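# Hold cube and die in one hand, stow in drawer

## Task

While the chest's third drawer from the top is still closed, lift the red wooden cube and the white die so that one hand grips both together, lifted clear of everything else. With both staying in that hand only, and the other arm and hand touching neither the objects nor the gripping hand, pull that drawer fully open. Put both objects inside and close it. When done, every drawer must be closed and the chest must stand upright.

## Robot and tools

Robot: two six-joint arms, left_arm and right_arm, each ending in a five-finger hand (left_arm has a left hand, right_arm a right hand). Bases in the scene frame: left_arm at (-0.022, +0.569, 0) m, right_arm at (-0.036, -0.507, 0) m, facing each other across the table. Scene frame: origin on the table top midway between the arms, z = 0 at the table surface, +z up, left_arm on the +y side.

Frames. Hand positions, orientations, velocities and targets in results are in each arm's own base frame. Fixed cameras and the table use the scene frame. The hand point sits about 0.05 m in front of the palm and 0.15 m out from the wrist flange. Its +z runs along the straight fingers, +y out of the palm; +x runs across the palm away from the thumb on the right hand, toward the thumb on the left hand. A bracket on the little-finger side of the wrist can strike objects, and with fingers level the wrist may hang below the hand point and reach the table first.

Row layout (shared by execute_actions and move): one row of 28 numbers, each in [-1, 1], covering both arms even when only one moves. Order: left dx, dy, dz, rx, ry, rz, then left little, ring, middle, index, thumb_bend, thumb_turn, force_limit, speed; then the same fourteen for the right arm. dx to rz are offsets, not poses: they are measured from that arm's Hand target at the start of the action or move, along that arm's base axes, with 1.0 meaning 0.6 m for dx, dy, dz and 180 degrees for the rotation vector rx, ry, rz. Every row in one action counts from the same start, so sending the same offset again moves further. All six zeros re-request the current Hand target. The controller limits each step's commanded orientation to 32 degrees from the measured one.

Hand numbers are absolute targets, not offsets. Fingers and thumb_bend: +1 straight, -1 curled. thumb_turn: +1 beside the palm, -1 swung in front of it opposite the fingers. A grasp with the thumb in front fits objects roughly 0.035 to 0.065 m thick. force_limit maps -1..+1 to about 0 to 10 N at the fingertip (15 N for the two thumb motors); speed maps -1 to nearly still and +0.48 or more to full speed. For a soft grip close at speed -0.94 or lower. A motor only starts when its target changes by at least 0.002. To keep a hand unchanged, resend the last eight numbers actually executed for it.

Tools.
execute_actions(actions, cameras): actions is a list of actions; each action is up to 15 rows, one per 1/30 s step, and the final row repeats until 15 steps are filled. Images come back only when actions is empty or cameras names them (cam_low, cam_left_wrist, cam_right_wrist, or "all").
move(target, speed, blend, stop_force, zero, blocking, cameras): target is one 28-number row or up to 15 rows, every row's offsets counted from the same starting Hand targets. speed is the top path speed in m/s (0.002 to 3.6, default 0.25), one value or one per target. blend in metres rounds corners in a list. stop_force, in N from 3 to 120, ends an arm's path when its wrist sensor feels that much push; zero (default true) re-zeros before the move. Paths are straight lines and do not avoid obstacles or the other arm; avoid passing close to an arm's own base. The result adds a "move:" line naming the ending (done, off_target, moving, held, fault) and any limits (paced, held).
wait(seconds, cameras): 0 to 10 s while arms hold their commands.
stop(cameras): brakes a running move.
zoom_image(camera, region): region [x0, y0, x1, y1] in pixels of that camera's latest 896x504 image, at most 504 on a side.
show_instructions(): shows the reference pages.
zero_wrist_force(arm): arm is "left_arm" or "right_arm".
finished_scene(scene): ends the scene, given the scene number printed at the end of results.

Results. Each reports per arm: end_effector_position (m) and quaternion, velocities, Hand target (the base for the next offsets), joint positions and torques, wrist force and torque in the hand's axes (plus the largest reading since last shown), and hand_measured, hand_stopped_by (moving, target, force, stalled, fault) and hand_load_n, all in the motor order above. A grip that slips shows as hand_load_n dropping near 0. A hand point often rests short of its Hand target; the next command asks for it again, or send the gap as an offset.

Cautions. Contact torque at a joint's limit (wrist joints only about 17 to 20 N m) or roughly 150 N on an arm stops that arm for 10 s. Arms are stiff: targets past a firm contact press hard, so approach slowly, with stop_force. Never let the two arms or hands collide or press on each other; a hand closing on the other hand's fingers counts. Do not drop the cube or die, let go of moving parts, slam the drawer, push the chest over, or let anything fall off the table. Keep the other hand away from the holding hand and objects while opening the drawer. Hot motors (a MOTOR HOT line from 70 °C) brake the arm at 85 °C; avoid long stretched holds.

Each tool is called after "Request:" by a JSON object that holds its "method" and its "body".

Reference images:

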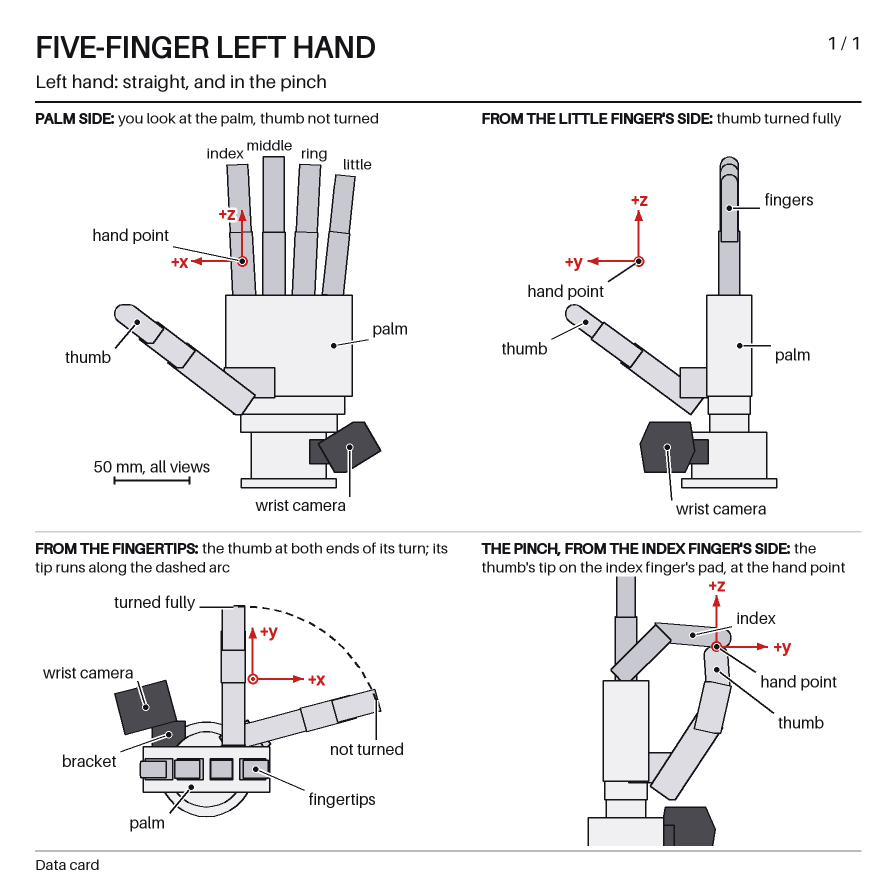

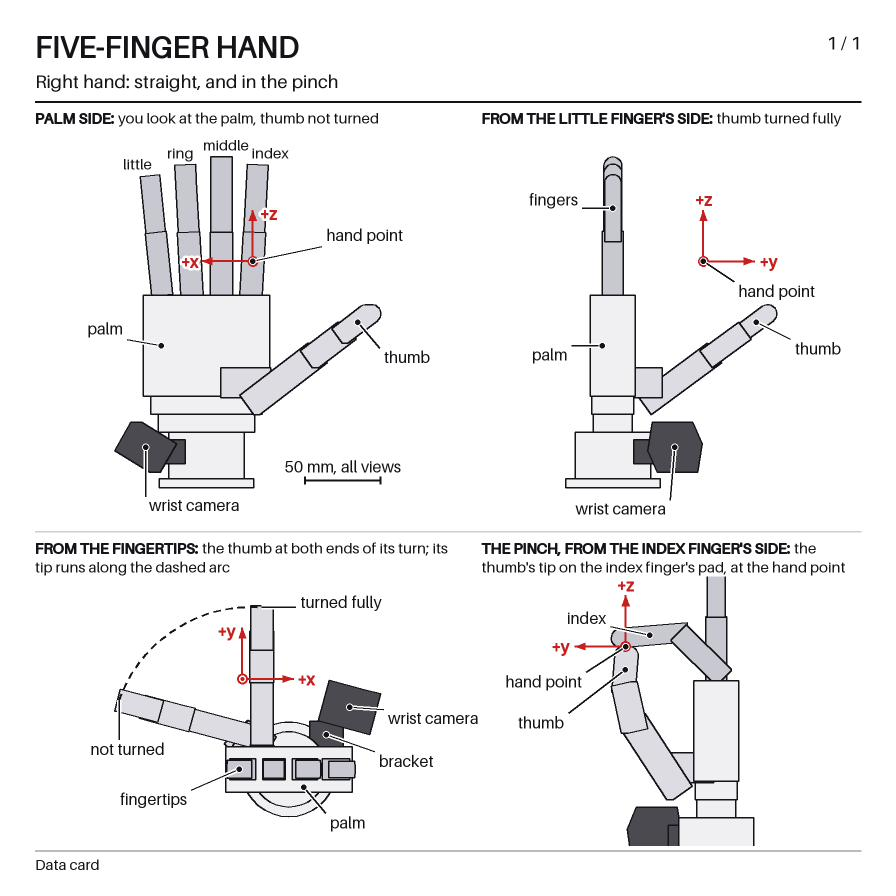

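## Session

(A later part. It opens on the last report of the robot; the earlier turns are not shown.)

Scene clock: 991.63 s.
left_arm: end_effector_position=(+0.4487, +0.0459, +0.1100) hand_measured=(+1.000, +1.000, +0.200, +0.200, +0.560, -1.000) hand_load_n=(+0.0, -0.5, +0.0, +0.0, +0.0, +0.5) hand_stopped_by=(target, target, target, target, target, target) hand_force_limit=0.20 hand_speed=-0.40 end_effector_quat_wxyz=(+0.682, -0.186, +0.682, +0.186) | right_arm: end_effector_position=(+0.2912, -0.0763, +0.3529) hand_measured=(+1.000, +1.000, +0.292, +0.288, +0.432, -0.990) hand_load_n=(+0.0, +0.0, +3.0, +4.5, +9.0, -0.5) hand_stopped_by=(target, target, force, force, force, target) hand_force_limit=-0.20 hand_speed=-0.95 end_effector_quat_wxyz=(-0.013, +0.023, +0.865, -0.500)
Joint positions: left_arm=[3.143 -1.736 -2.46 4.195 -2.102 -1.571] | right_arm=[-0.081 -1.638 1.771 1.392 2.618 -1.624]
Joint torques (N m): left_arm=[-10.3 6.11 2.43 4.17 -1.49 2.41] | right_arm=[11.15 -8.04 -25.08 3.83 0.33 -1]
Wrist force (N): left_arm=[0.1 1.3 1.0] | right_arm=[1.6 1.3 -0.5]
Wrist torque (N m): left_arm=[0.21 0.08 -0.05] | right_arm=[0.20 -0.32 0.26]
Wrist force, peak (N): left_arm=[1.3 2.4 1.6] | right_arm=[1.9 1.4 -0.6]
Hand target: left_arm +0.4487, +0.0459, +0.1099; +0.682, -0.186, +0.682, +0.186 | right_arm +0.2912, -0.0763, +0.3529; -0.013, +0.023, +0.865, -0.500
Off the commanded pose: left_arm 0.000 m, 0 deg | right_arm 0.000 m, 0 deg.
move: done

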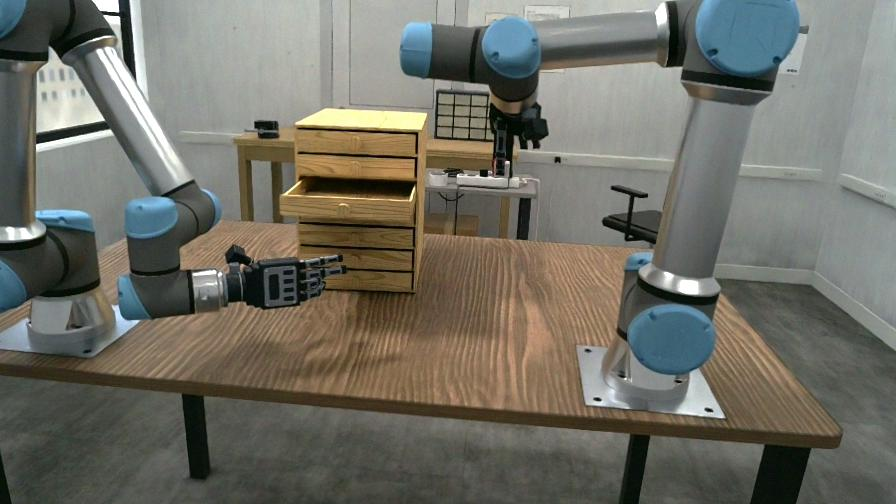

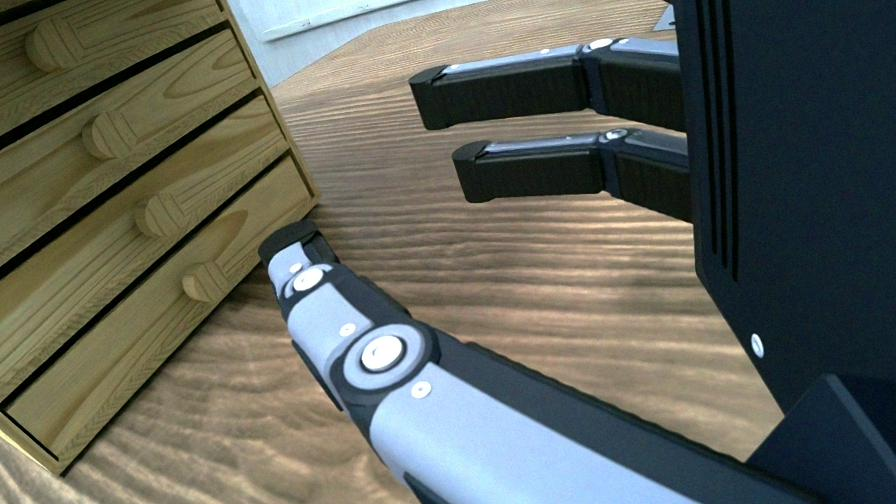

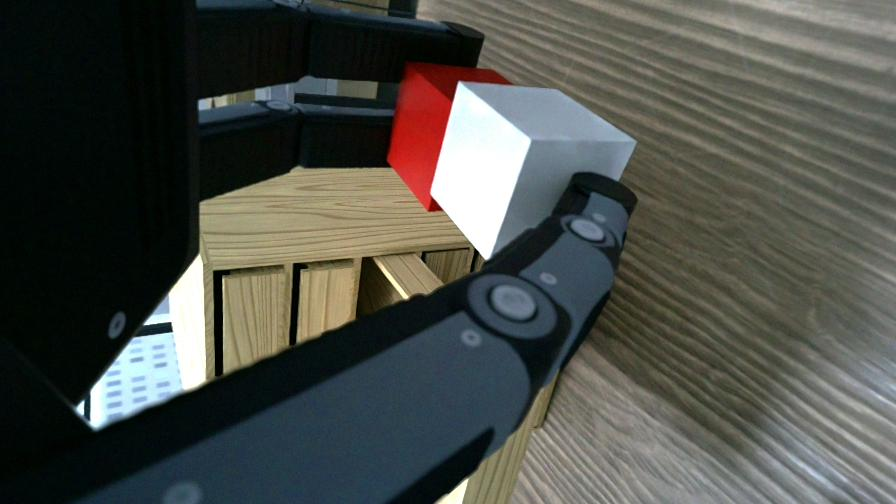

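Request:
{"method": "move", "body": {"target": [0,0,0,0,0,0,1,1,0.2,0.2,0.56,-1,0.2,-0.4,0.488,-0.188,-0.0217,0,0,0.0528,0.3,0.3,0.1,0.1,0.2,-0.99,-0.2,-0.8], "speed": 0.2, "cameras": ["all"]}}

Request:
{"method": "zoom_image", "body": {"camera": "cam_low", "region": [260, 80, 460, 280]}}

Scene clock: 1012.73 s.
left_arm: end_effector_position=(+0.4487, +0.0459, +0.1099) hand_measured=(+1.000, +1.000, +0.200, +0.200, +0.560, -1.000) hand_load_n=(+0.0, +0.0, +0.0, +0.0, +0.0, +0.0) hand_stopped_by=(target, target, target, target, target, target) hand_force_limit=0.20 hand_speed=-0.40 end_effector_quat_wxyz=(+0.682, -0.186, +0.682, +0.186) | right_arm: end_effector_position=(+0.5840, -0.1890, +0.3399) hand_measured=(+0.300, +0.300, +0.292, +0.288, +0.432, -0.990) hand_load_n=(+0.0, +0.0, +3.0, +4.5, +9.5, -0.5) hand_stopped_by=(target, target, force, force, force, target) hand_force_limit=-0.20 hand_speed=-0.80 end_effector_quat_wxyz=(+0.028, -0.048, +0.864, -0.500)
Joint positions: left_arm=[3.143 -1.736 -2.46 4.196 -2.102 -1.571] | right_arm=[-0.266 -1.056 0.958 1.099 2.507 -2.243]
Joint torques (N m): left_arm=[-10.14 6.9 3.28 4 -1.02 2.46] | right_arm=[-13.52 -29.39 -26.99 3.39 -1.06 0.97]
Wrist force (N): left_arm=[0.2 1.2 1.2] | right_arm=[0.9 1.1 -0.6]
Wrist torque (N m): left_arm=[0.18 0.07 -0.04] | right_arm=[0.11 -0.17 0.18]
Wrist force, peak (N): left_arm=[-0.1 1.5 1.5] | right_arm=[2.7 1.1 -0.8]
Hand target: left_arm +0.4487, +0.0459, +0.1099; +0.682, -0.186, +0.682, +0.186 | right_arm +0.5840, -0.1891, +0.3399; +0.028, -0.048, +0.864, -0.500
Off the commanded pose: left_arm 0.000 m, 0 deg | right_arm 0.000 m, 0 deg.
move: done

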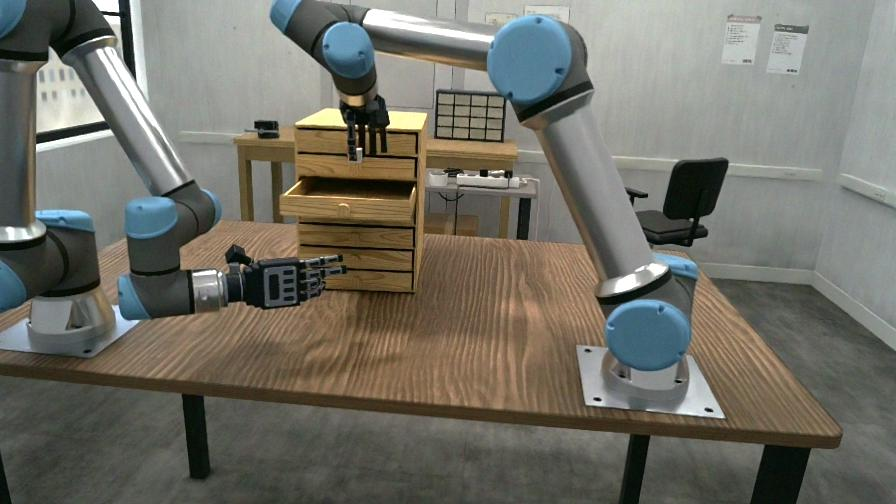

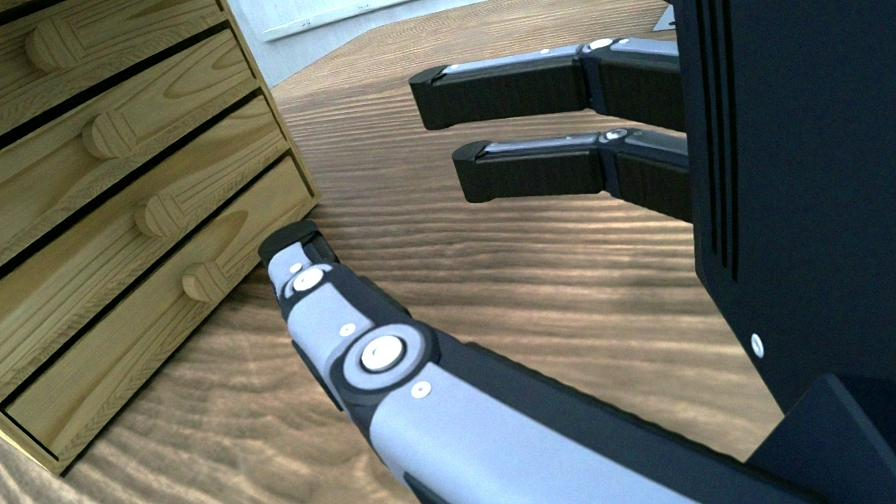

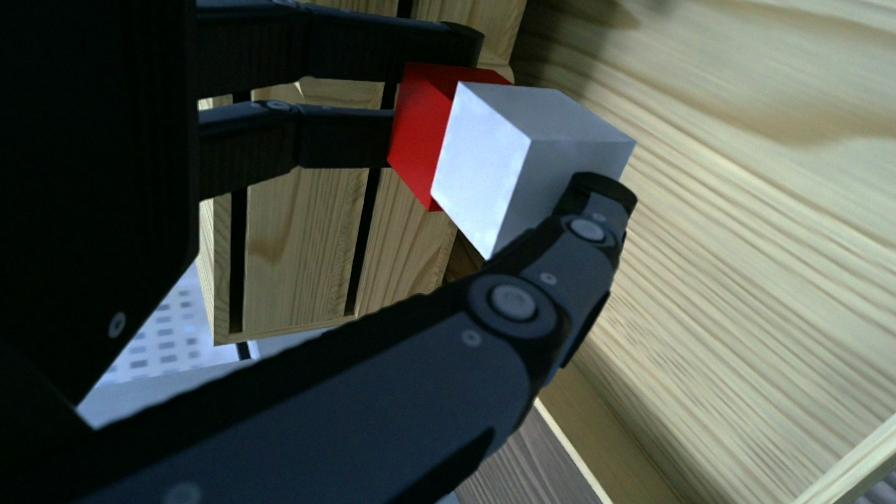

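Scaled by 2.520 from the camera's 896x504 image, which has a finer 1280x720 frame.

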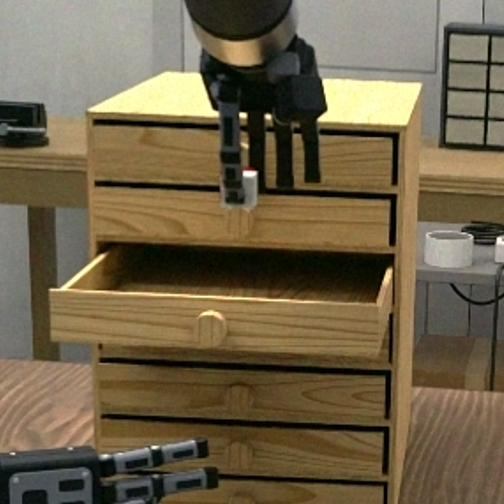

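Request:
{"method": "move", "body": {"target": [0,0,0,0,0,0,1,1,0.2,0.2,0.56,-1,0.2,-0.4,0,0,-0.1267,0,0,0,0.3,0.3,0.1,0.1,0.2,-0.99,-0.2,-0.8], "speed": 0.1, "stop_force": 8, "cameras": ["cam_low","cam_right_wrist"]}}

Request:
{"method": "move", "body": {"target": [0,0,0,0,0,0,1,1,0.2,0.2,0.56,-1,0.2,-0.4,0,0,-0.0667,0,0,0,0.3,0.3,0.1,0.1,0.2,-0.99,-0.2,-0.8], "speed": 0.02, "stop_force": 3.5, "cameras": ["cam_low","cam_right_wrist"]}}

Request:
{"method": "zoom_image", "body": {"camera": "cam_low", "region": [260, 80, 460, 280]}}

Scene clock: 1032.30 s.
left_arm: end_effector_position=(+0.4487, +0.0459, +0.1099) hand_measured=(+1.000, +1.000, +0.200, +0.200, +0.560, -1.000) hand_load_n=(+0.0, +0.0, +0.0, +0.0, +0.0, +0.0) hand_stopped_by=(target, target, target, target, target, target) hand_force_limit=0.20 hand_speed=-0.40 end_effector_quat_wxyz=(+0.682, -0.186, +0.682, +0.186) | right_arm: end_effector_position=(+0.5840, -0.1890, +0.2639) hand_measured=(+0.300, +0.300, +0.292, +0.288, +0.432, -0.990) hand_load_n=(+0.0, +0.0, +3.0, +4.5, +9.0, -0.5) hand_stopped_by=(target, target, force, force, force, target) hand_force_limit=-0.20 hand_speed=-0.80 end_effector_quat_wxyz=(+0.028, -0.048, +0.864, -0.500)
Joint positions: left_arm=[3.143 -1.736 -2.46 4.196 -2.102 -1.571] | right_arm=[-0.266 -1.056 1.153 0.905 2.507 -2.243]
Joint torques (N m): left_arm=[-9.49 6.77 3.83 3.72 -1.37 2.14] | right_arm=[0.65 -34.59 -12.7 -0.07 -1.15 -1.22]
Wrist force (N): left_arm=[0.1 1.3 1.3] | right_arm=[1.0 1.1 -0.3]
Wrist torque (N m): left_arm=[0.19 0.09 -0.05] | right_arm=[0.14 -0.18 0.19]
Wrist force, peak (N): left_arm=[0.0 1.6 1.4] | right_arm=[1.4 1.1 -0.7]
Hand target: left_arm +0.4487, +0.0459, +0.1099; +0.682, -0.186, +0.682, +0.186 | right_arm +0.5840, -0.1891, +0.2639; +0.028, -0.048, +0.864, -0.500
Off the commanded pose: left_arm 0.000 m, 0 deg | right_arm 0.000 m, 0 deg.
move: done
Images, in order (width x height): cam_low 896x504, cam_right_wrist 896x504.

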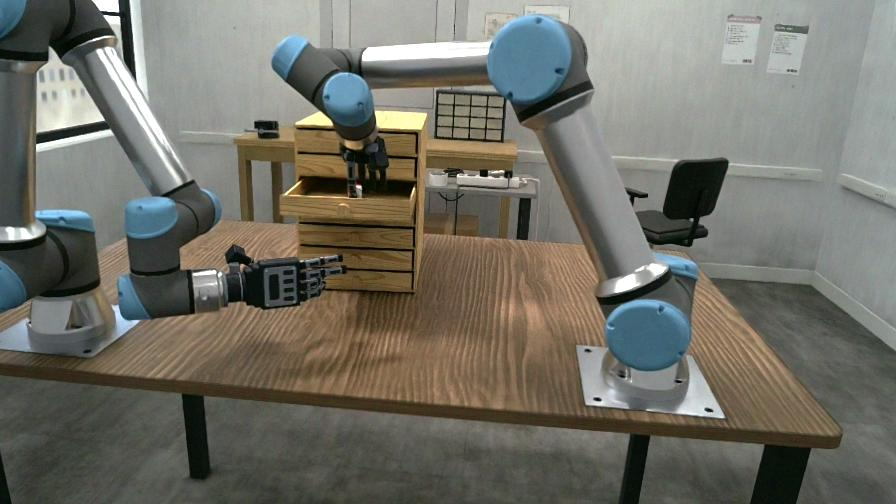

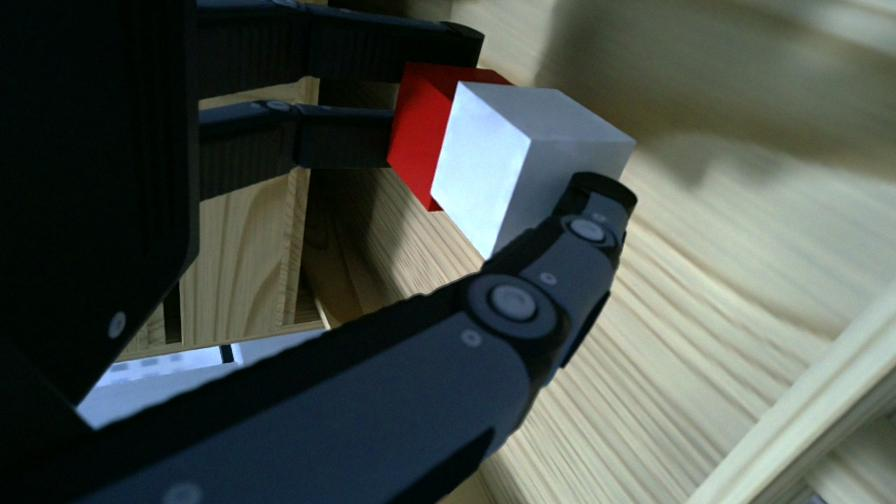

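Scene clock: 1034.83 s.
left_arm: end_effector_position=(+0.4487, +0.0459, +0.1099) hand_measured=(+1.000, +1.000, +0.200, +0.200, +0.560, -1.000) hand_load_n=(+0.0, +0.0, +0.0, +0.0, +0.0, +0.5) hand_stopped_by=(target, target, target, target, target, target) hand_force_limit=0.20 hand_speed=-0.40 end_effector_quat_wxyz=(+0.682, -0.186, +0.682, +0.186) | right_arm: end_effector_position=(+0.5840, -0.1890, +0.2396) hand_measured=(+0.300, +0.300, +0.292, +0.288, +0.432, -0.990) hand_load_n=(+0.0, +0.0, +2.5, +3.0, +7.0, -0.5) hand_stopped_by=(target, target, force, force, force, target) hand_force_limit=-0.20 hand_speed=-0.80 end_effector_quat_wxyz=(+0.028, -0.048, +0.864, -0.500)
Joint positions: left_arm=[3.143 -1.736 -2.46 4.196 -2.102 -1.571] | right_arm=[-0.266 -1.048 1.203 0.847 2.507 -2.243]
Joint torques (N m): left_arm=[-9.7 6.77 3.95 3.69 -1.35 2.13] | right_arm=[-8.8 -54.04 -25.97 3.14 1.22 0.33]
Wrist force (N): left_arm=[-0.1 1.2 1.3] | right_arm=[1.1 -0.3 -1.1]
Wrist torque (N m): left_arm=[0.18 0.12 -0.06] | right_arm=[0.18 -0.16 0.15]
Wrist force, peak (N): left_arm=[0.2 1.5 1.4] | right_arm=[0.6 -6.5 -7.9]
Hand target: left_arm +0.4487, +0.0459, +0.1099; +0.682, -0.186, +0.682, +0.186 | right_arm +0.5840, -0.1890, +0.2396; +0.028, -0.048, +0.864, -0.500 (not the last commanded pose)
Off the commanded pose: left_arm 0.000 m, 0 deg | right_arm 0.016 m, 0 deg.
move: contact (right_arm)
Images, in order (width x height): cam_low 896x504, cam_right_wrist 896x504.

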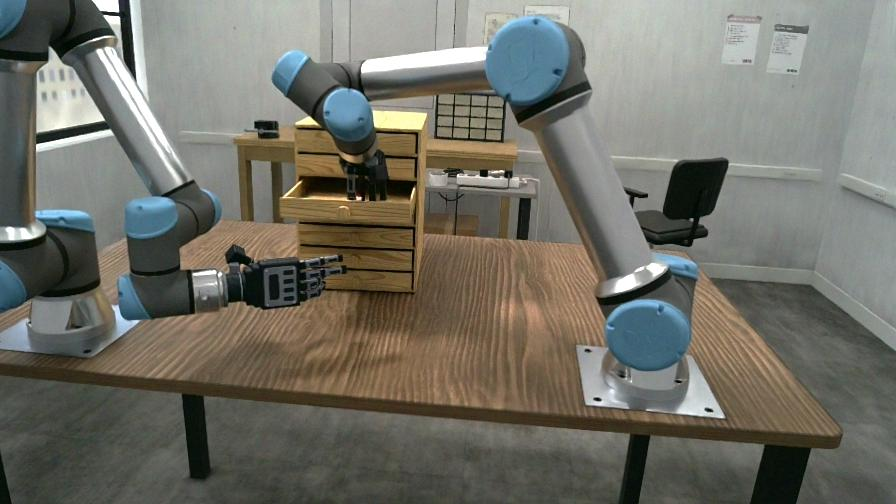

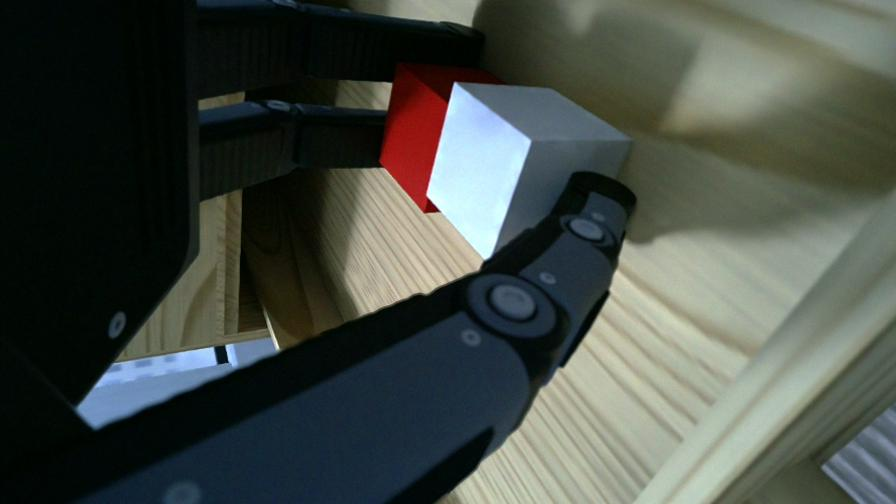

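Scaled by 2.520 from the camera's 896x504 image, which has a finer 1280x720 frame.

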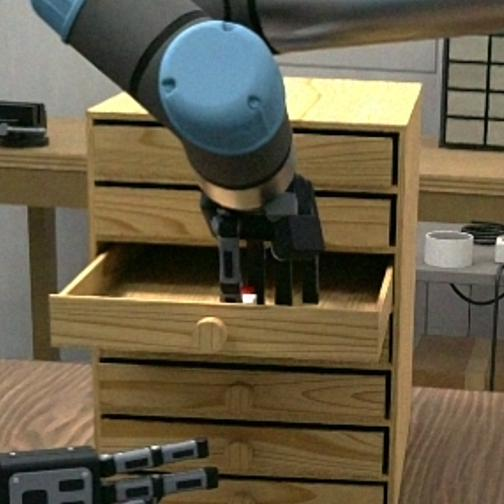

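Request:
{"method": "move", "body": {"target": [[0,0,0,0,0,0,1,1,0.2,0.2,0.56,-1,0.2,-0.4,0,0,0,0,0,0,0.3,0.3,0.55,0.55,0.2,-0.99,-0.2,-0.6],[0,0,0,0,0,0,1,1,0.2,0.2,0.56,-1,0.2,-0.4,0,0,0.15,0,0,0,0.3,0.3,0.55,0.55,0.2,-0.99,-0.2,-0.6]], "speed": 0.08, "cameras": ["cam_low","cam_right_wrist"]}}

Request:
{"method": "zoom_image", "body": {"camera": "cam_low", "region": [260, 80, 460, 280]}}

Scene clock: 1043.63 s.
left_arm: end_effector_position=(+0.4487, +0.0459, +0.1099) hand_measured=(+1.000, +1.000, +0.200, +0.200, +0.560, -1.000) hand_load_n=(+0.0, +0.0, +0.0, +0.0, +0.0, +0.5) hand_stopped_by=(target, target, target, target, target, target) hand_force_limit=0.20 hand_speed=-0.40 end_effector_quat_wxyz=(+0.682, -0.186, +0.682, +0.186) | right_arm: end_effector_position=(+0.5840, -0.1891, +0.3295) hand_measured=(+0.300, +0.300, +0.550, +0.550, +0.430, -0.990) hand_load_n=(+0.0, +0.0, +0.0, +0.0, +0.0, +0.0) hand_stopped_by=(target, target, target, target, force, target) hand_force_limit=-0.20 hand_speed=-0.60 end_effector_quat_wxyz=(+0.028, -0.048, +0.864, -0.500)
Joint positions: left_arm=[3.143 -1.736 -2.46 4.196 -2.102 -1.571] | right_arm=[-0.266 -1.059 0.989 1.071 2.507 -2.243]
Joint torques (N m): left_arm=[-9.76 6.84 4.34 3.75 -1.21 1.96] | right_arm=[-1.62 -28.89 -25.68 3.3 3.39 0.82]
Wrist force (N): left_arm=[0.1 1.2 1.3] | right_arm=[1.4 0.7 -0.5]
Wrist torque (N m): left_arm=[0.18 0.09 -0.05] | right_arm=[0.11 -0.26 0.22]
Wrist force, peak (N): left_arm=[-0.1 1.6 1.3] | right_arm=[1.2 -0.5 -1.4]
Hand target: left_arm +0.4487, +0.0459, +0.1099; +0.682, -0.186, +0.682, +0.186 | right_arm +0.5840, -0.1890, +0.3296; +0.028, -0.048, +0.864, -0.500
Off the commanded pose: left_arm 0.000 m, 0 deg | right_arm 0.000 m, 0 deg.
move: done
Images, in order (width x height): cam_low 896x504, cam_right_wrist 896x504.

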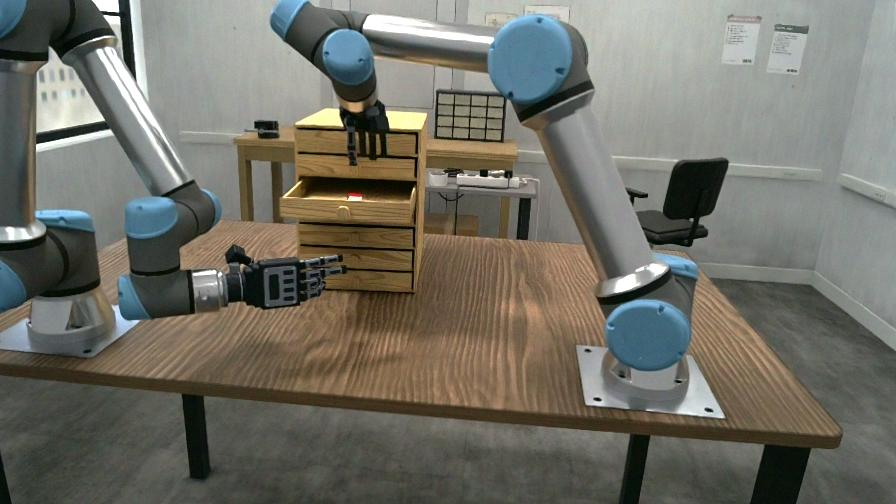

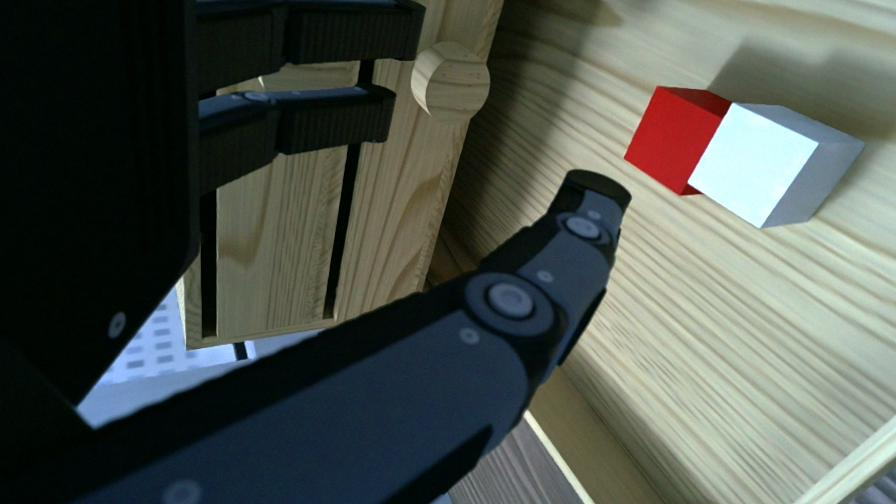

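Scaled by 2.520 from the camera's 896x504 image, which has a finer 1280x720 frame.

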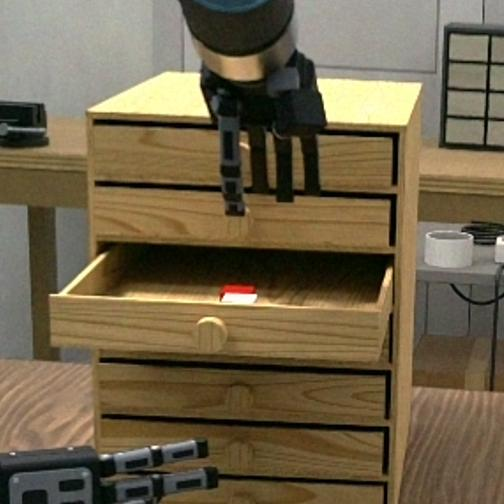

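Request:
{"method": "move", "body": {"target": [[0,0,0,0,0,0,1,1,0.2,0.2,0.56,-1,0.2,-0.4,-0.488,0.188,0.06,0,0,-0.0528,0.3,0.3,0.55,0.55,0.2,-0.99,-0.2,-0.6],[0.1136,0.015,0.1917,0,0,0,1,1,0.2,0.2,0.56,-1,0.2,-0.4,-0.488,0.188,0.06,0,0,-0.0528,0.3,0.3,0.55,0.55,0.2,-0.99,-0.2,-0.6]], "speed": 0.3, "blend": [0.02,0], "cameras": ["cam_low","cam_left_wrist"]}}

Request:
{"method": "zoom_image", "body": {"camera": "cam_low", "region": [260, 80, 460, 280]}}

Scene clock: 1065.17 s.
left_arm: end_effector_position=(+0.5168, +0.0549, +0.2249) hand_measured=(+1.000, +1.000, +0.200, +0.200, +0.560, -1.000) hand_load_n=(+0.0, +0.0, +0.0, +0.0, +0.0, +0.0) hand_stopped_by=(target, target, target, target, target, target) hand_force_limit=0.20 hand_speed=-0.40 end_effector_quat_wxyz=(+0.682, -0.186, +0.682, +0.186) | right_arm: end_effector_position=(+0.2912, -0.0762, +0.3656) hand_measured=(+0.300, +0.300, +0.550, +0.550, +0.430, -0.990) hand_load_n=(+0.0, +0.0, +0.0, +0.0, +0.0, +0.0) hand_stopped_by=(target, target, target, target, force, target) hand_force_limit=-0.20 hand_speed=-0.60 end_effector_quat_wxyz=(-0.013, +0.023, +0.866, -0.500)
Joint positions: left_arm=[3.17 -1.598 -2.175 3.773 -2.075 -1.571] | right_arm=[-0.081 -1.642 1.742 1.425 2.618 -1.624]
Joint torques (N m): left_arm=[12.71 7.47 24.74 -1.4 0.64 -2.25] | right_arm=[13.09 -3.7 -11.1 4.45 3.68 1.6]
Wrist force (N): left_arm=[0.3 1.4 1.3] | right_arm=[1.3 1.1 -0.9]
Wrist torque (N m): left_arm=[0.19 0.04 -0.08] | right_arm=[0.24 -0.26 0.03]
Wrist force, peak (N): left_arm=[-1.1 1.4 1.9] | right_arm=[2.6 1.1 -1.5]
Hand target: left_arm +0.5168, +0.0549, +0.2249; +0.682, -0.186, +0.682, +0.186 | right_arm +0.2912, -0.0762, +0.3656; -0.013, +0.023, +0.866, -0.500
Off the commanded pose: left_arm 0.000 m, 0 deg | right_arm 0.000 m, 0 deg.
move: done
Images, in order (width x height): cam_low 896x504, cam_left_wrist 896x504.

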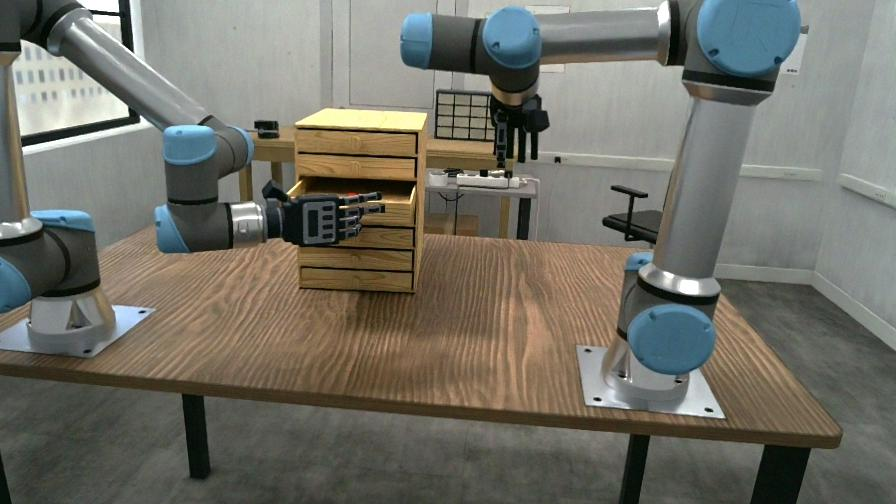

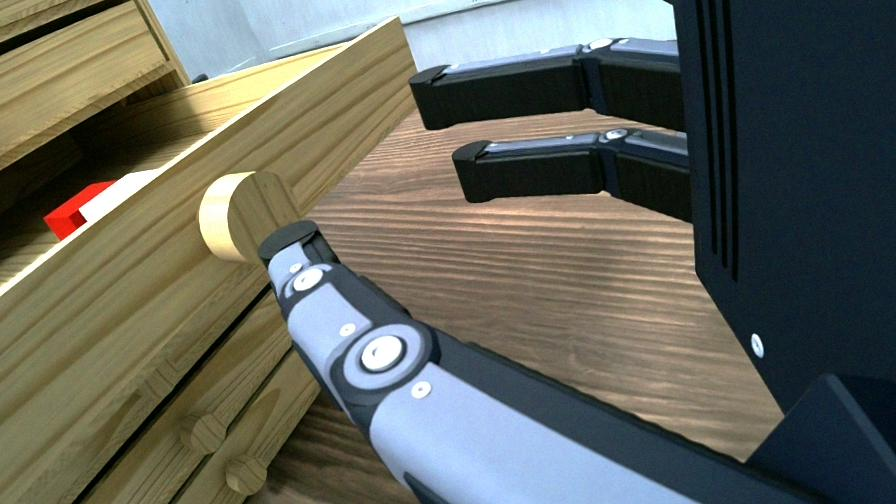

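Scaled by 2.520 from the camera's 896x504 image, which has a finer 1280x720 frame.

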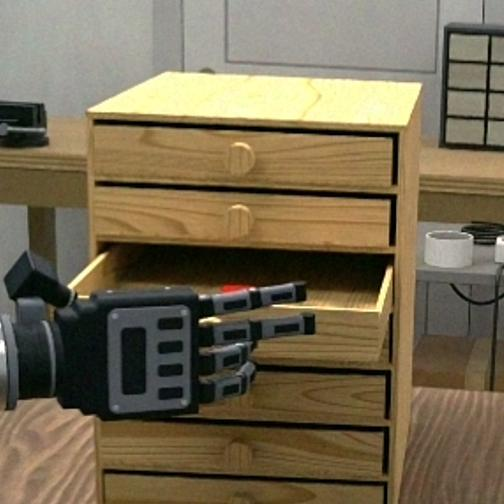

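Request:
{"method": "move", "body": {"target": [-0.0333,0.3864,0,0,0,0,1,1,0.2,0.2,0.56,-1,0.2,-0.4,0,0,0,0,0,0,0.3,0.3,0.55,0.55,0.2,-0.99,-0.2,-0.6], "speed": 0.06, "stop_force": 10, "cameras": ["cam_low","cam_left_wrist"]}}

Request:
{"method": "zoom_image", "body": {"camera": "cam_low", "region": [260, 80, 460, 280]}}

Scene clock: 1078.13 s.
left_arm: end_effector_position=(+0.4973, +0.2799, +0.2250) hand_measured=(+1.000, +1.000, +0.200, +0.200, +0.558, -1.000) hand_load_n=(+0.0, +0.0, +0.0, +0.0, -4.0, -2.0) hand_stopped_by=(target, target, target, target, target, target) hand_force_limit=0.20 hand_speed=-0.40 end_effector_quat_wxyz=(+0.682, -0.186, +0.682, +0.186) | right_arm: end_effector_position=(+0.2912, -0.0762, +0.3656) hand_measured=(+0.300, +0.300, +0.550, +0.550, +0.430, -0.990) hand_load_n=(+0.0, +0.0, +0.0, +0.0, +0.0, +0.0) hand_stopped_by=(target, target, target, target, force, target) hand_force_limit=-0.20 hand_speed=-0.60 end_effector_quat_wxyz=(-0.013, +0.023, +0.866, -0.500)
Joint positions: left_arm=[3.872 -1.532 -2.241 3.772 -1.373 -1.571] | right_arm=[-0.081 -1.642 1.742 1.425 2.618 -1.624]
Joint torques (N m): left_arm=[-8.69 25.05 9.43 -0.47 -2.4 2.26] | right_arm=[13.59 -3.33 -11.43 4.31 3.75 1.22]
Wrist force (N): left_arm=[-0.7 -2.9 1.2] | right_arm=[1.4 1.0 -0.9]
Wrist torque (N m): left_arm=[0.03 0.04 0.15] | right_arm=[0.21 -0.27 0.03]
Wrist force, peak (N): left_arm=[-3.8 -32.0 -27.1] | right_arm=[1.5 1.3 -1.0]
Hand target: left_arm +0.4973, +0.2799, +0.2250; +0.682, -0.186, +0.682, +0.186 (not the last commanded pose) | right_arm +0.2912, -0.0762, +0.3656; -0.013, +0.023, +0.866, -0.500
Off the commanded pose: left_arm 0.007 m, 0 deg | right_arm 0.000 m, 0 deg.
move: contact (left_arm)
Images, in order (width x height): cam_low 896x504, cam_left_wrist 896x504.

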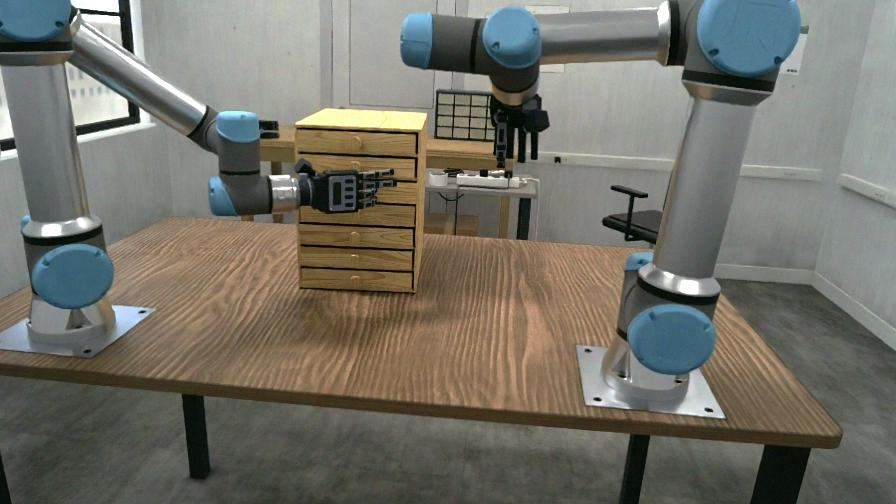

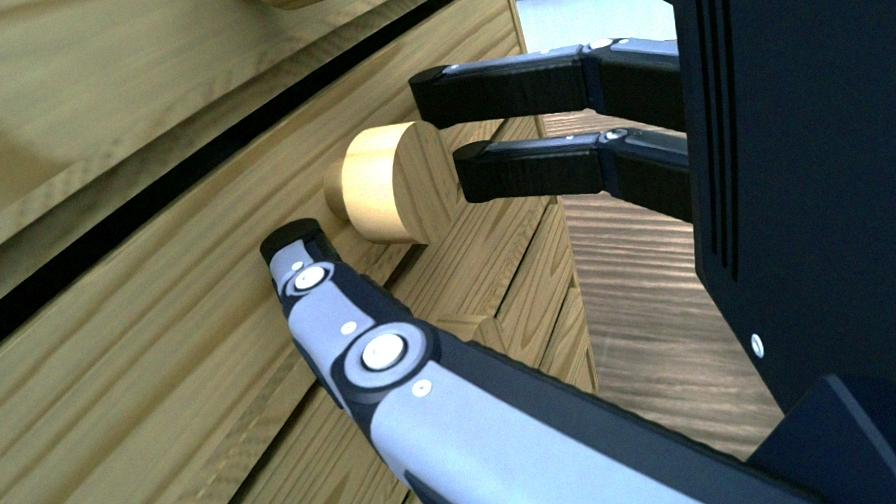

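Scaled by 2.520 from the camera's 896x504 image, which has a finer 1280x720 frame.

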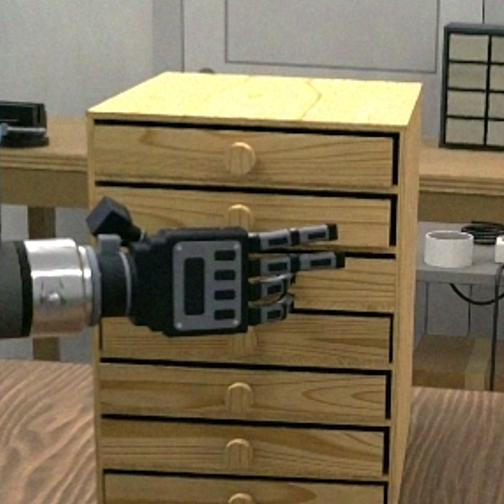

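Request:
{"method": "move", "body": {"target": [[0.012,-0.14,0,0,0,0,1,1,0.2,0.2,0.56,-1,0.2,-0.4,0,0,0,0,0,0,0.3,0.3,0.55,0.55,0.2,-0.99,-0.2,-0.6],[-0.05,-0.33,-0.05,0,0,0,1,1,0.2,0.2,0.56,-1,0.2,-0.4,0,0,0,0,0,0,0.3,0.3,0.55,0.55,0.2,-0.99,-0.2,-0.6]], "speed": 0.2, "blend": [0.02,0], "cameras": ["cam_low","cam_left_wrist"]}}

Request:
{"method": "zoom_image", "body": {"camera": "cam_low", "region": [260, 80, 460, 280]}}

Scene clock: 1086.40 s.
left_arm: end_effector_position=(+0.4673, +0.0819, +0.1950) hand_measured=(+1.000, +1.000, +0.200, +0.200, +0.560, -1.000) hand_load_n=(+0.0, +0.0, +0.0, +0.0, +0.0, +0.0) hand_stopped_by=(target, target, target, target, target, target) hand_force_limit=0.20 hand_speed=-0.40 end_effector_quat_wxyz=(+0.682, -0.186, +0.682, +0.186) | right_arm: end_effector_position=(+0.2912, -0.0762, +0.3656) hand_measured=(+0.300, +0.300, +0.550, +0.550, +0.430, -0.990) hand_load_n=(+0.0, +0.0, +0.0, +0.0, +0.0, +0.0) hand_stopped_by=(target, target, target, target, force, target) hand_force_limit=-0.20 hand_speed=-0.60 end_effector_quat_wxyz=(-0.013, +0.023, +0.866, -0.500)
Joint positions: left_arm=[3.273 -1.511 -2.359 3.869 -1.972 -1.571] | right_arm=[-0.081 -1.642 1.742 1.425 2.618 -1.624]
Joint torques (N m): left_arm=[-11.89 2.4 23.93 4 -1.45 2.41] | right_arm=[14.49 -3.85 -11 4.11 3.64 1.02]
Wrist force (N): left_arm=[0.0 1.2 1.5] | right_arm=[1.4 1.0 -0.9]
Wrist torque (N m): left_arm=[0.16 0.05 0.05] | right_arm=[0.22 -0.27 0.03]
Wrist force, peak (N): left_arm=[-0.7 -3.1 1.3] | right_arm=[1.5 1.1 -1.1]
Hand target: left_arm +0.4673, +0.0819, +0.1950; +0.682, -0.186, +0.682, +0.186 | right_arm +0.2912, -0.0762, +0.3656; -0.013, +0.023, +0.866, -0.500
Off the commanded pose: left_arm 0.000 m, 0 deg | right_arm 0.000 m, 0 deg.
move: done
Images, in order (width x height): cam_low 896x504, cam_left_wrist 896x504.

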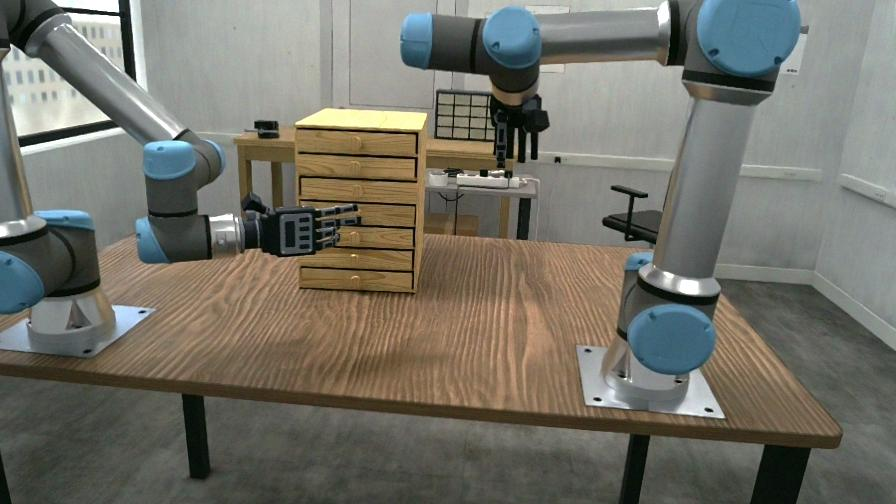

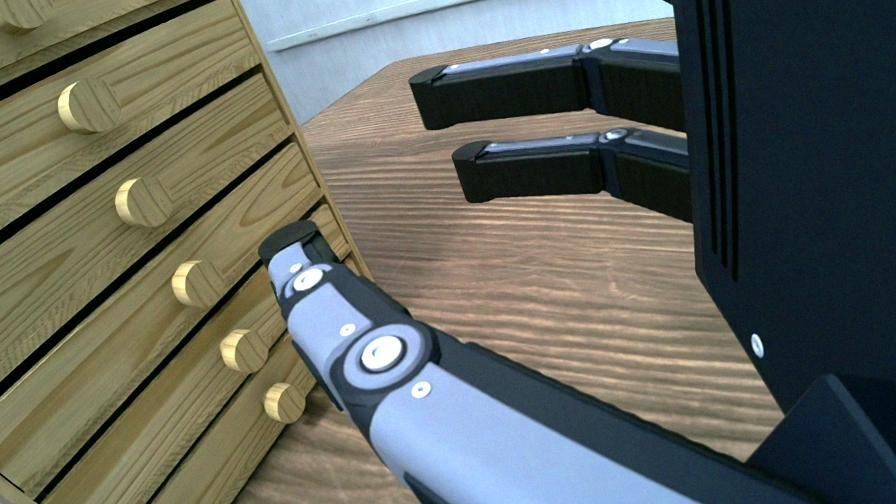

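Scaled by 2.520 from the camera's 896x504 image, which has a finer 1280x720 frame.

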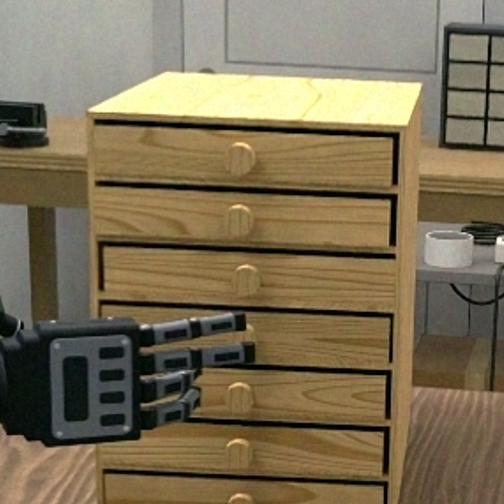

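Request:
{"method": "zoom_image", "body": {"camera": "cam_low", "region": [290, 120, 430, 220]}}

Request:
{"method": "zoom_image", "body": {"camera": "cam_left_wrist", "region": [0, 0, 360, 300]}}

Scaled by 3.600 from the camera's 896x504 image, which has a finer 1280x720 frame.

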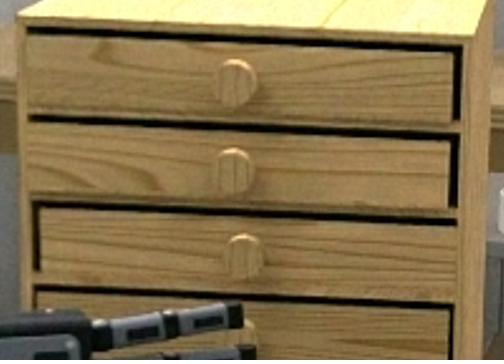

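Scaled by 1.400 from the camera's 896x504 image, which has a finer 1280x720 frame.

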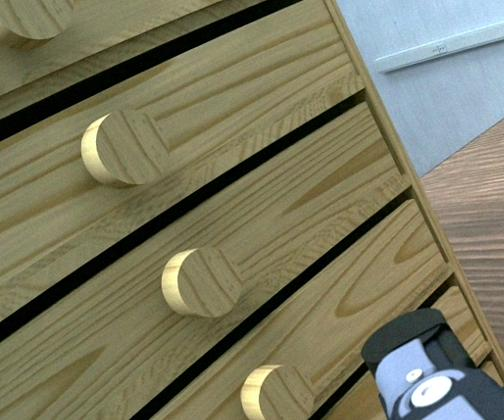

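Request:
{"method": "finished_scene", "body": {"scene": 1}}

The scene is finished: the task was done.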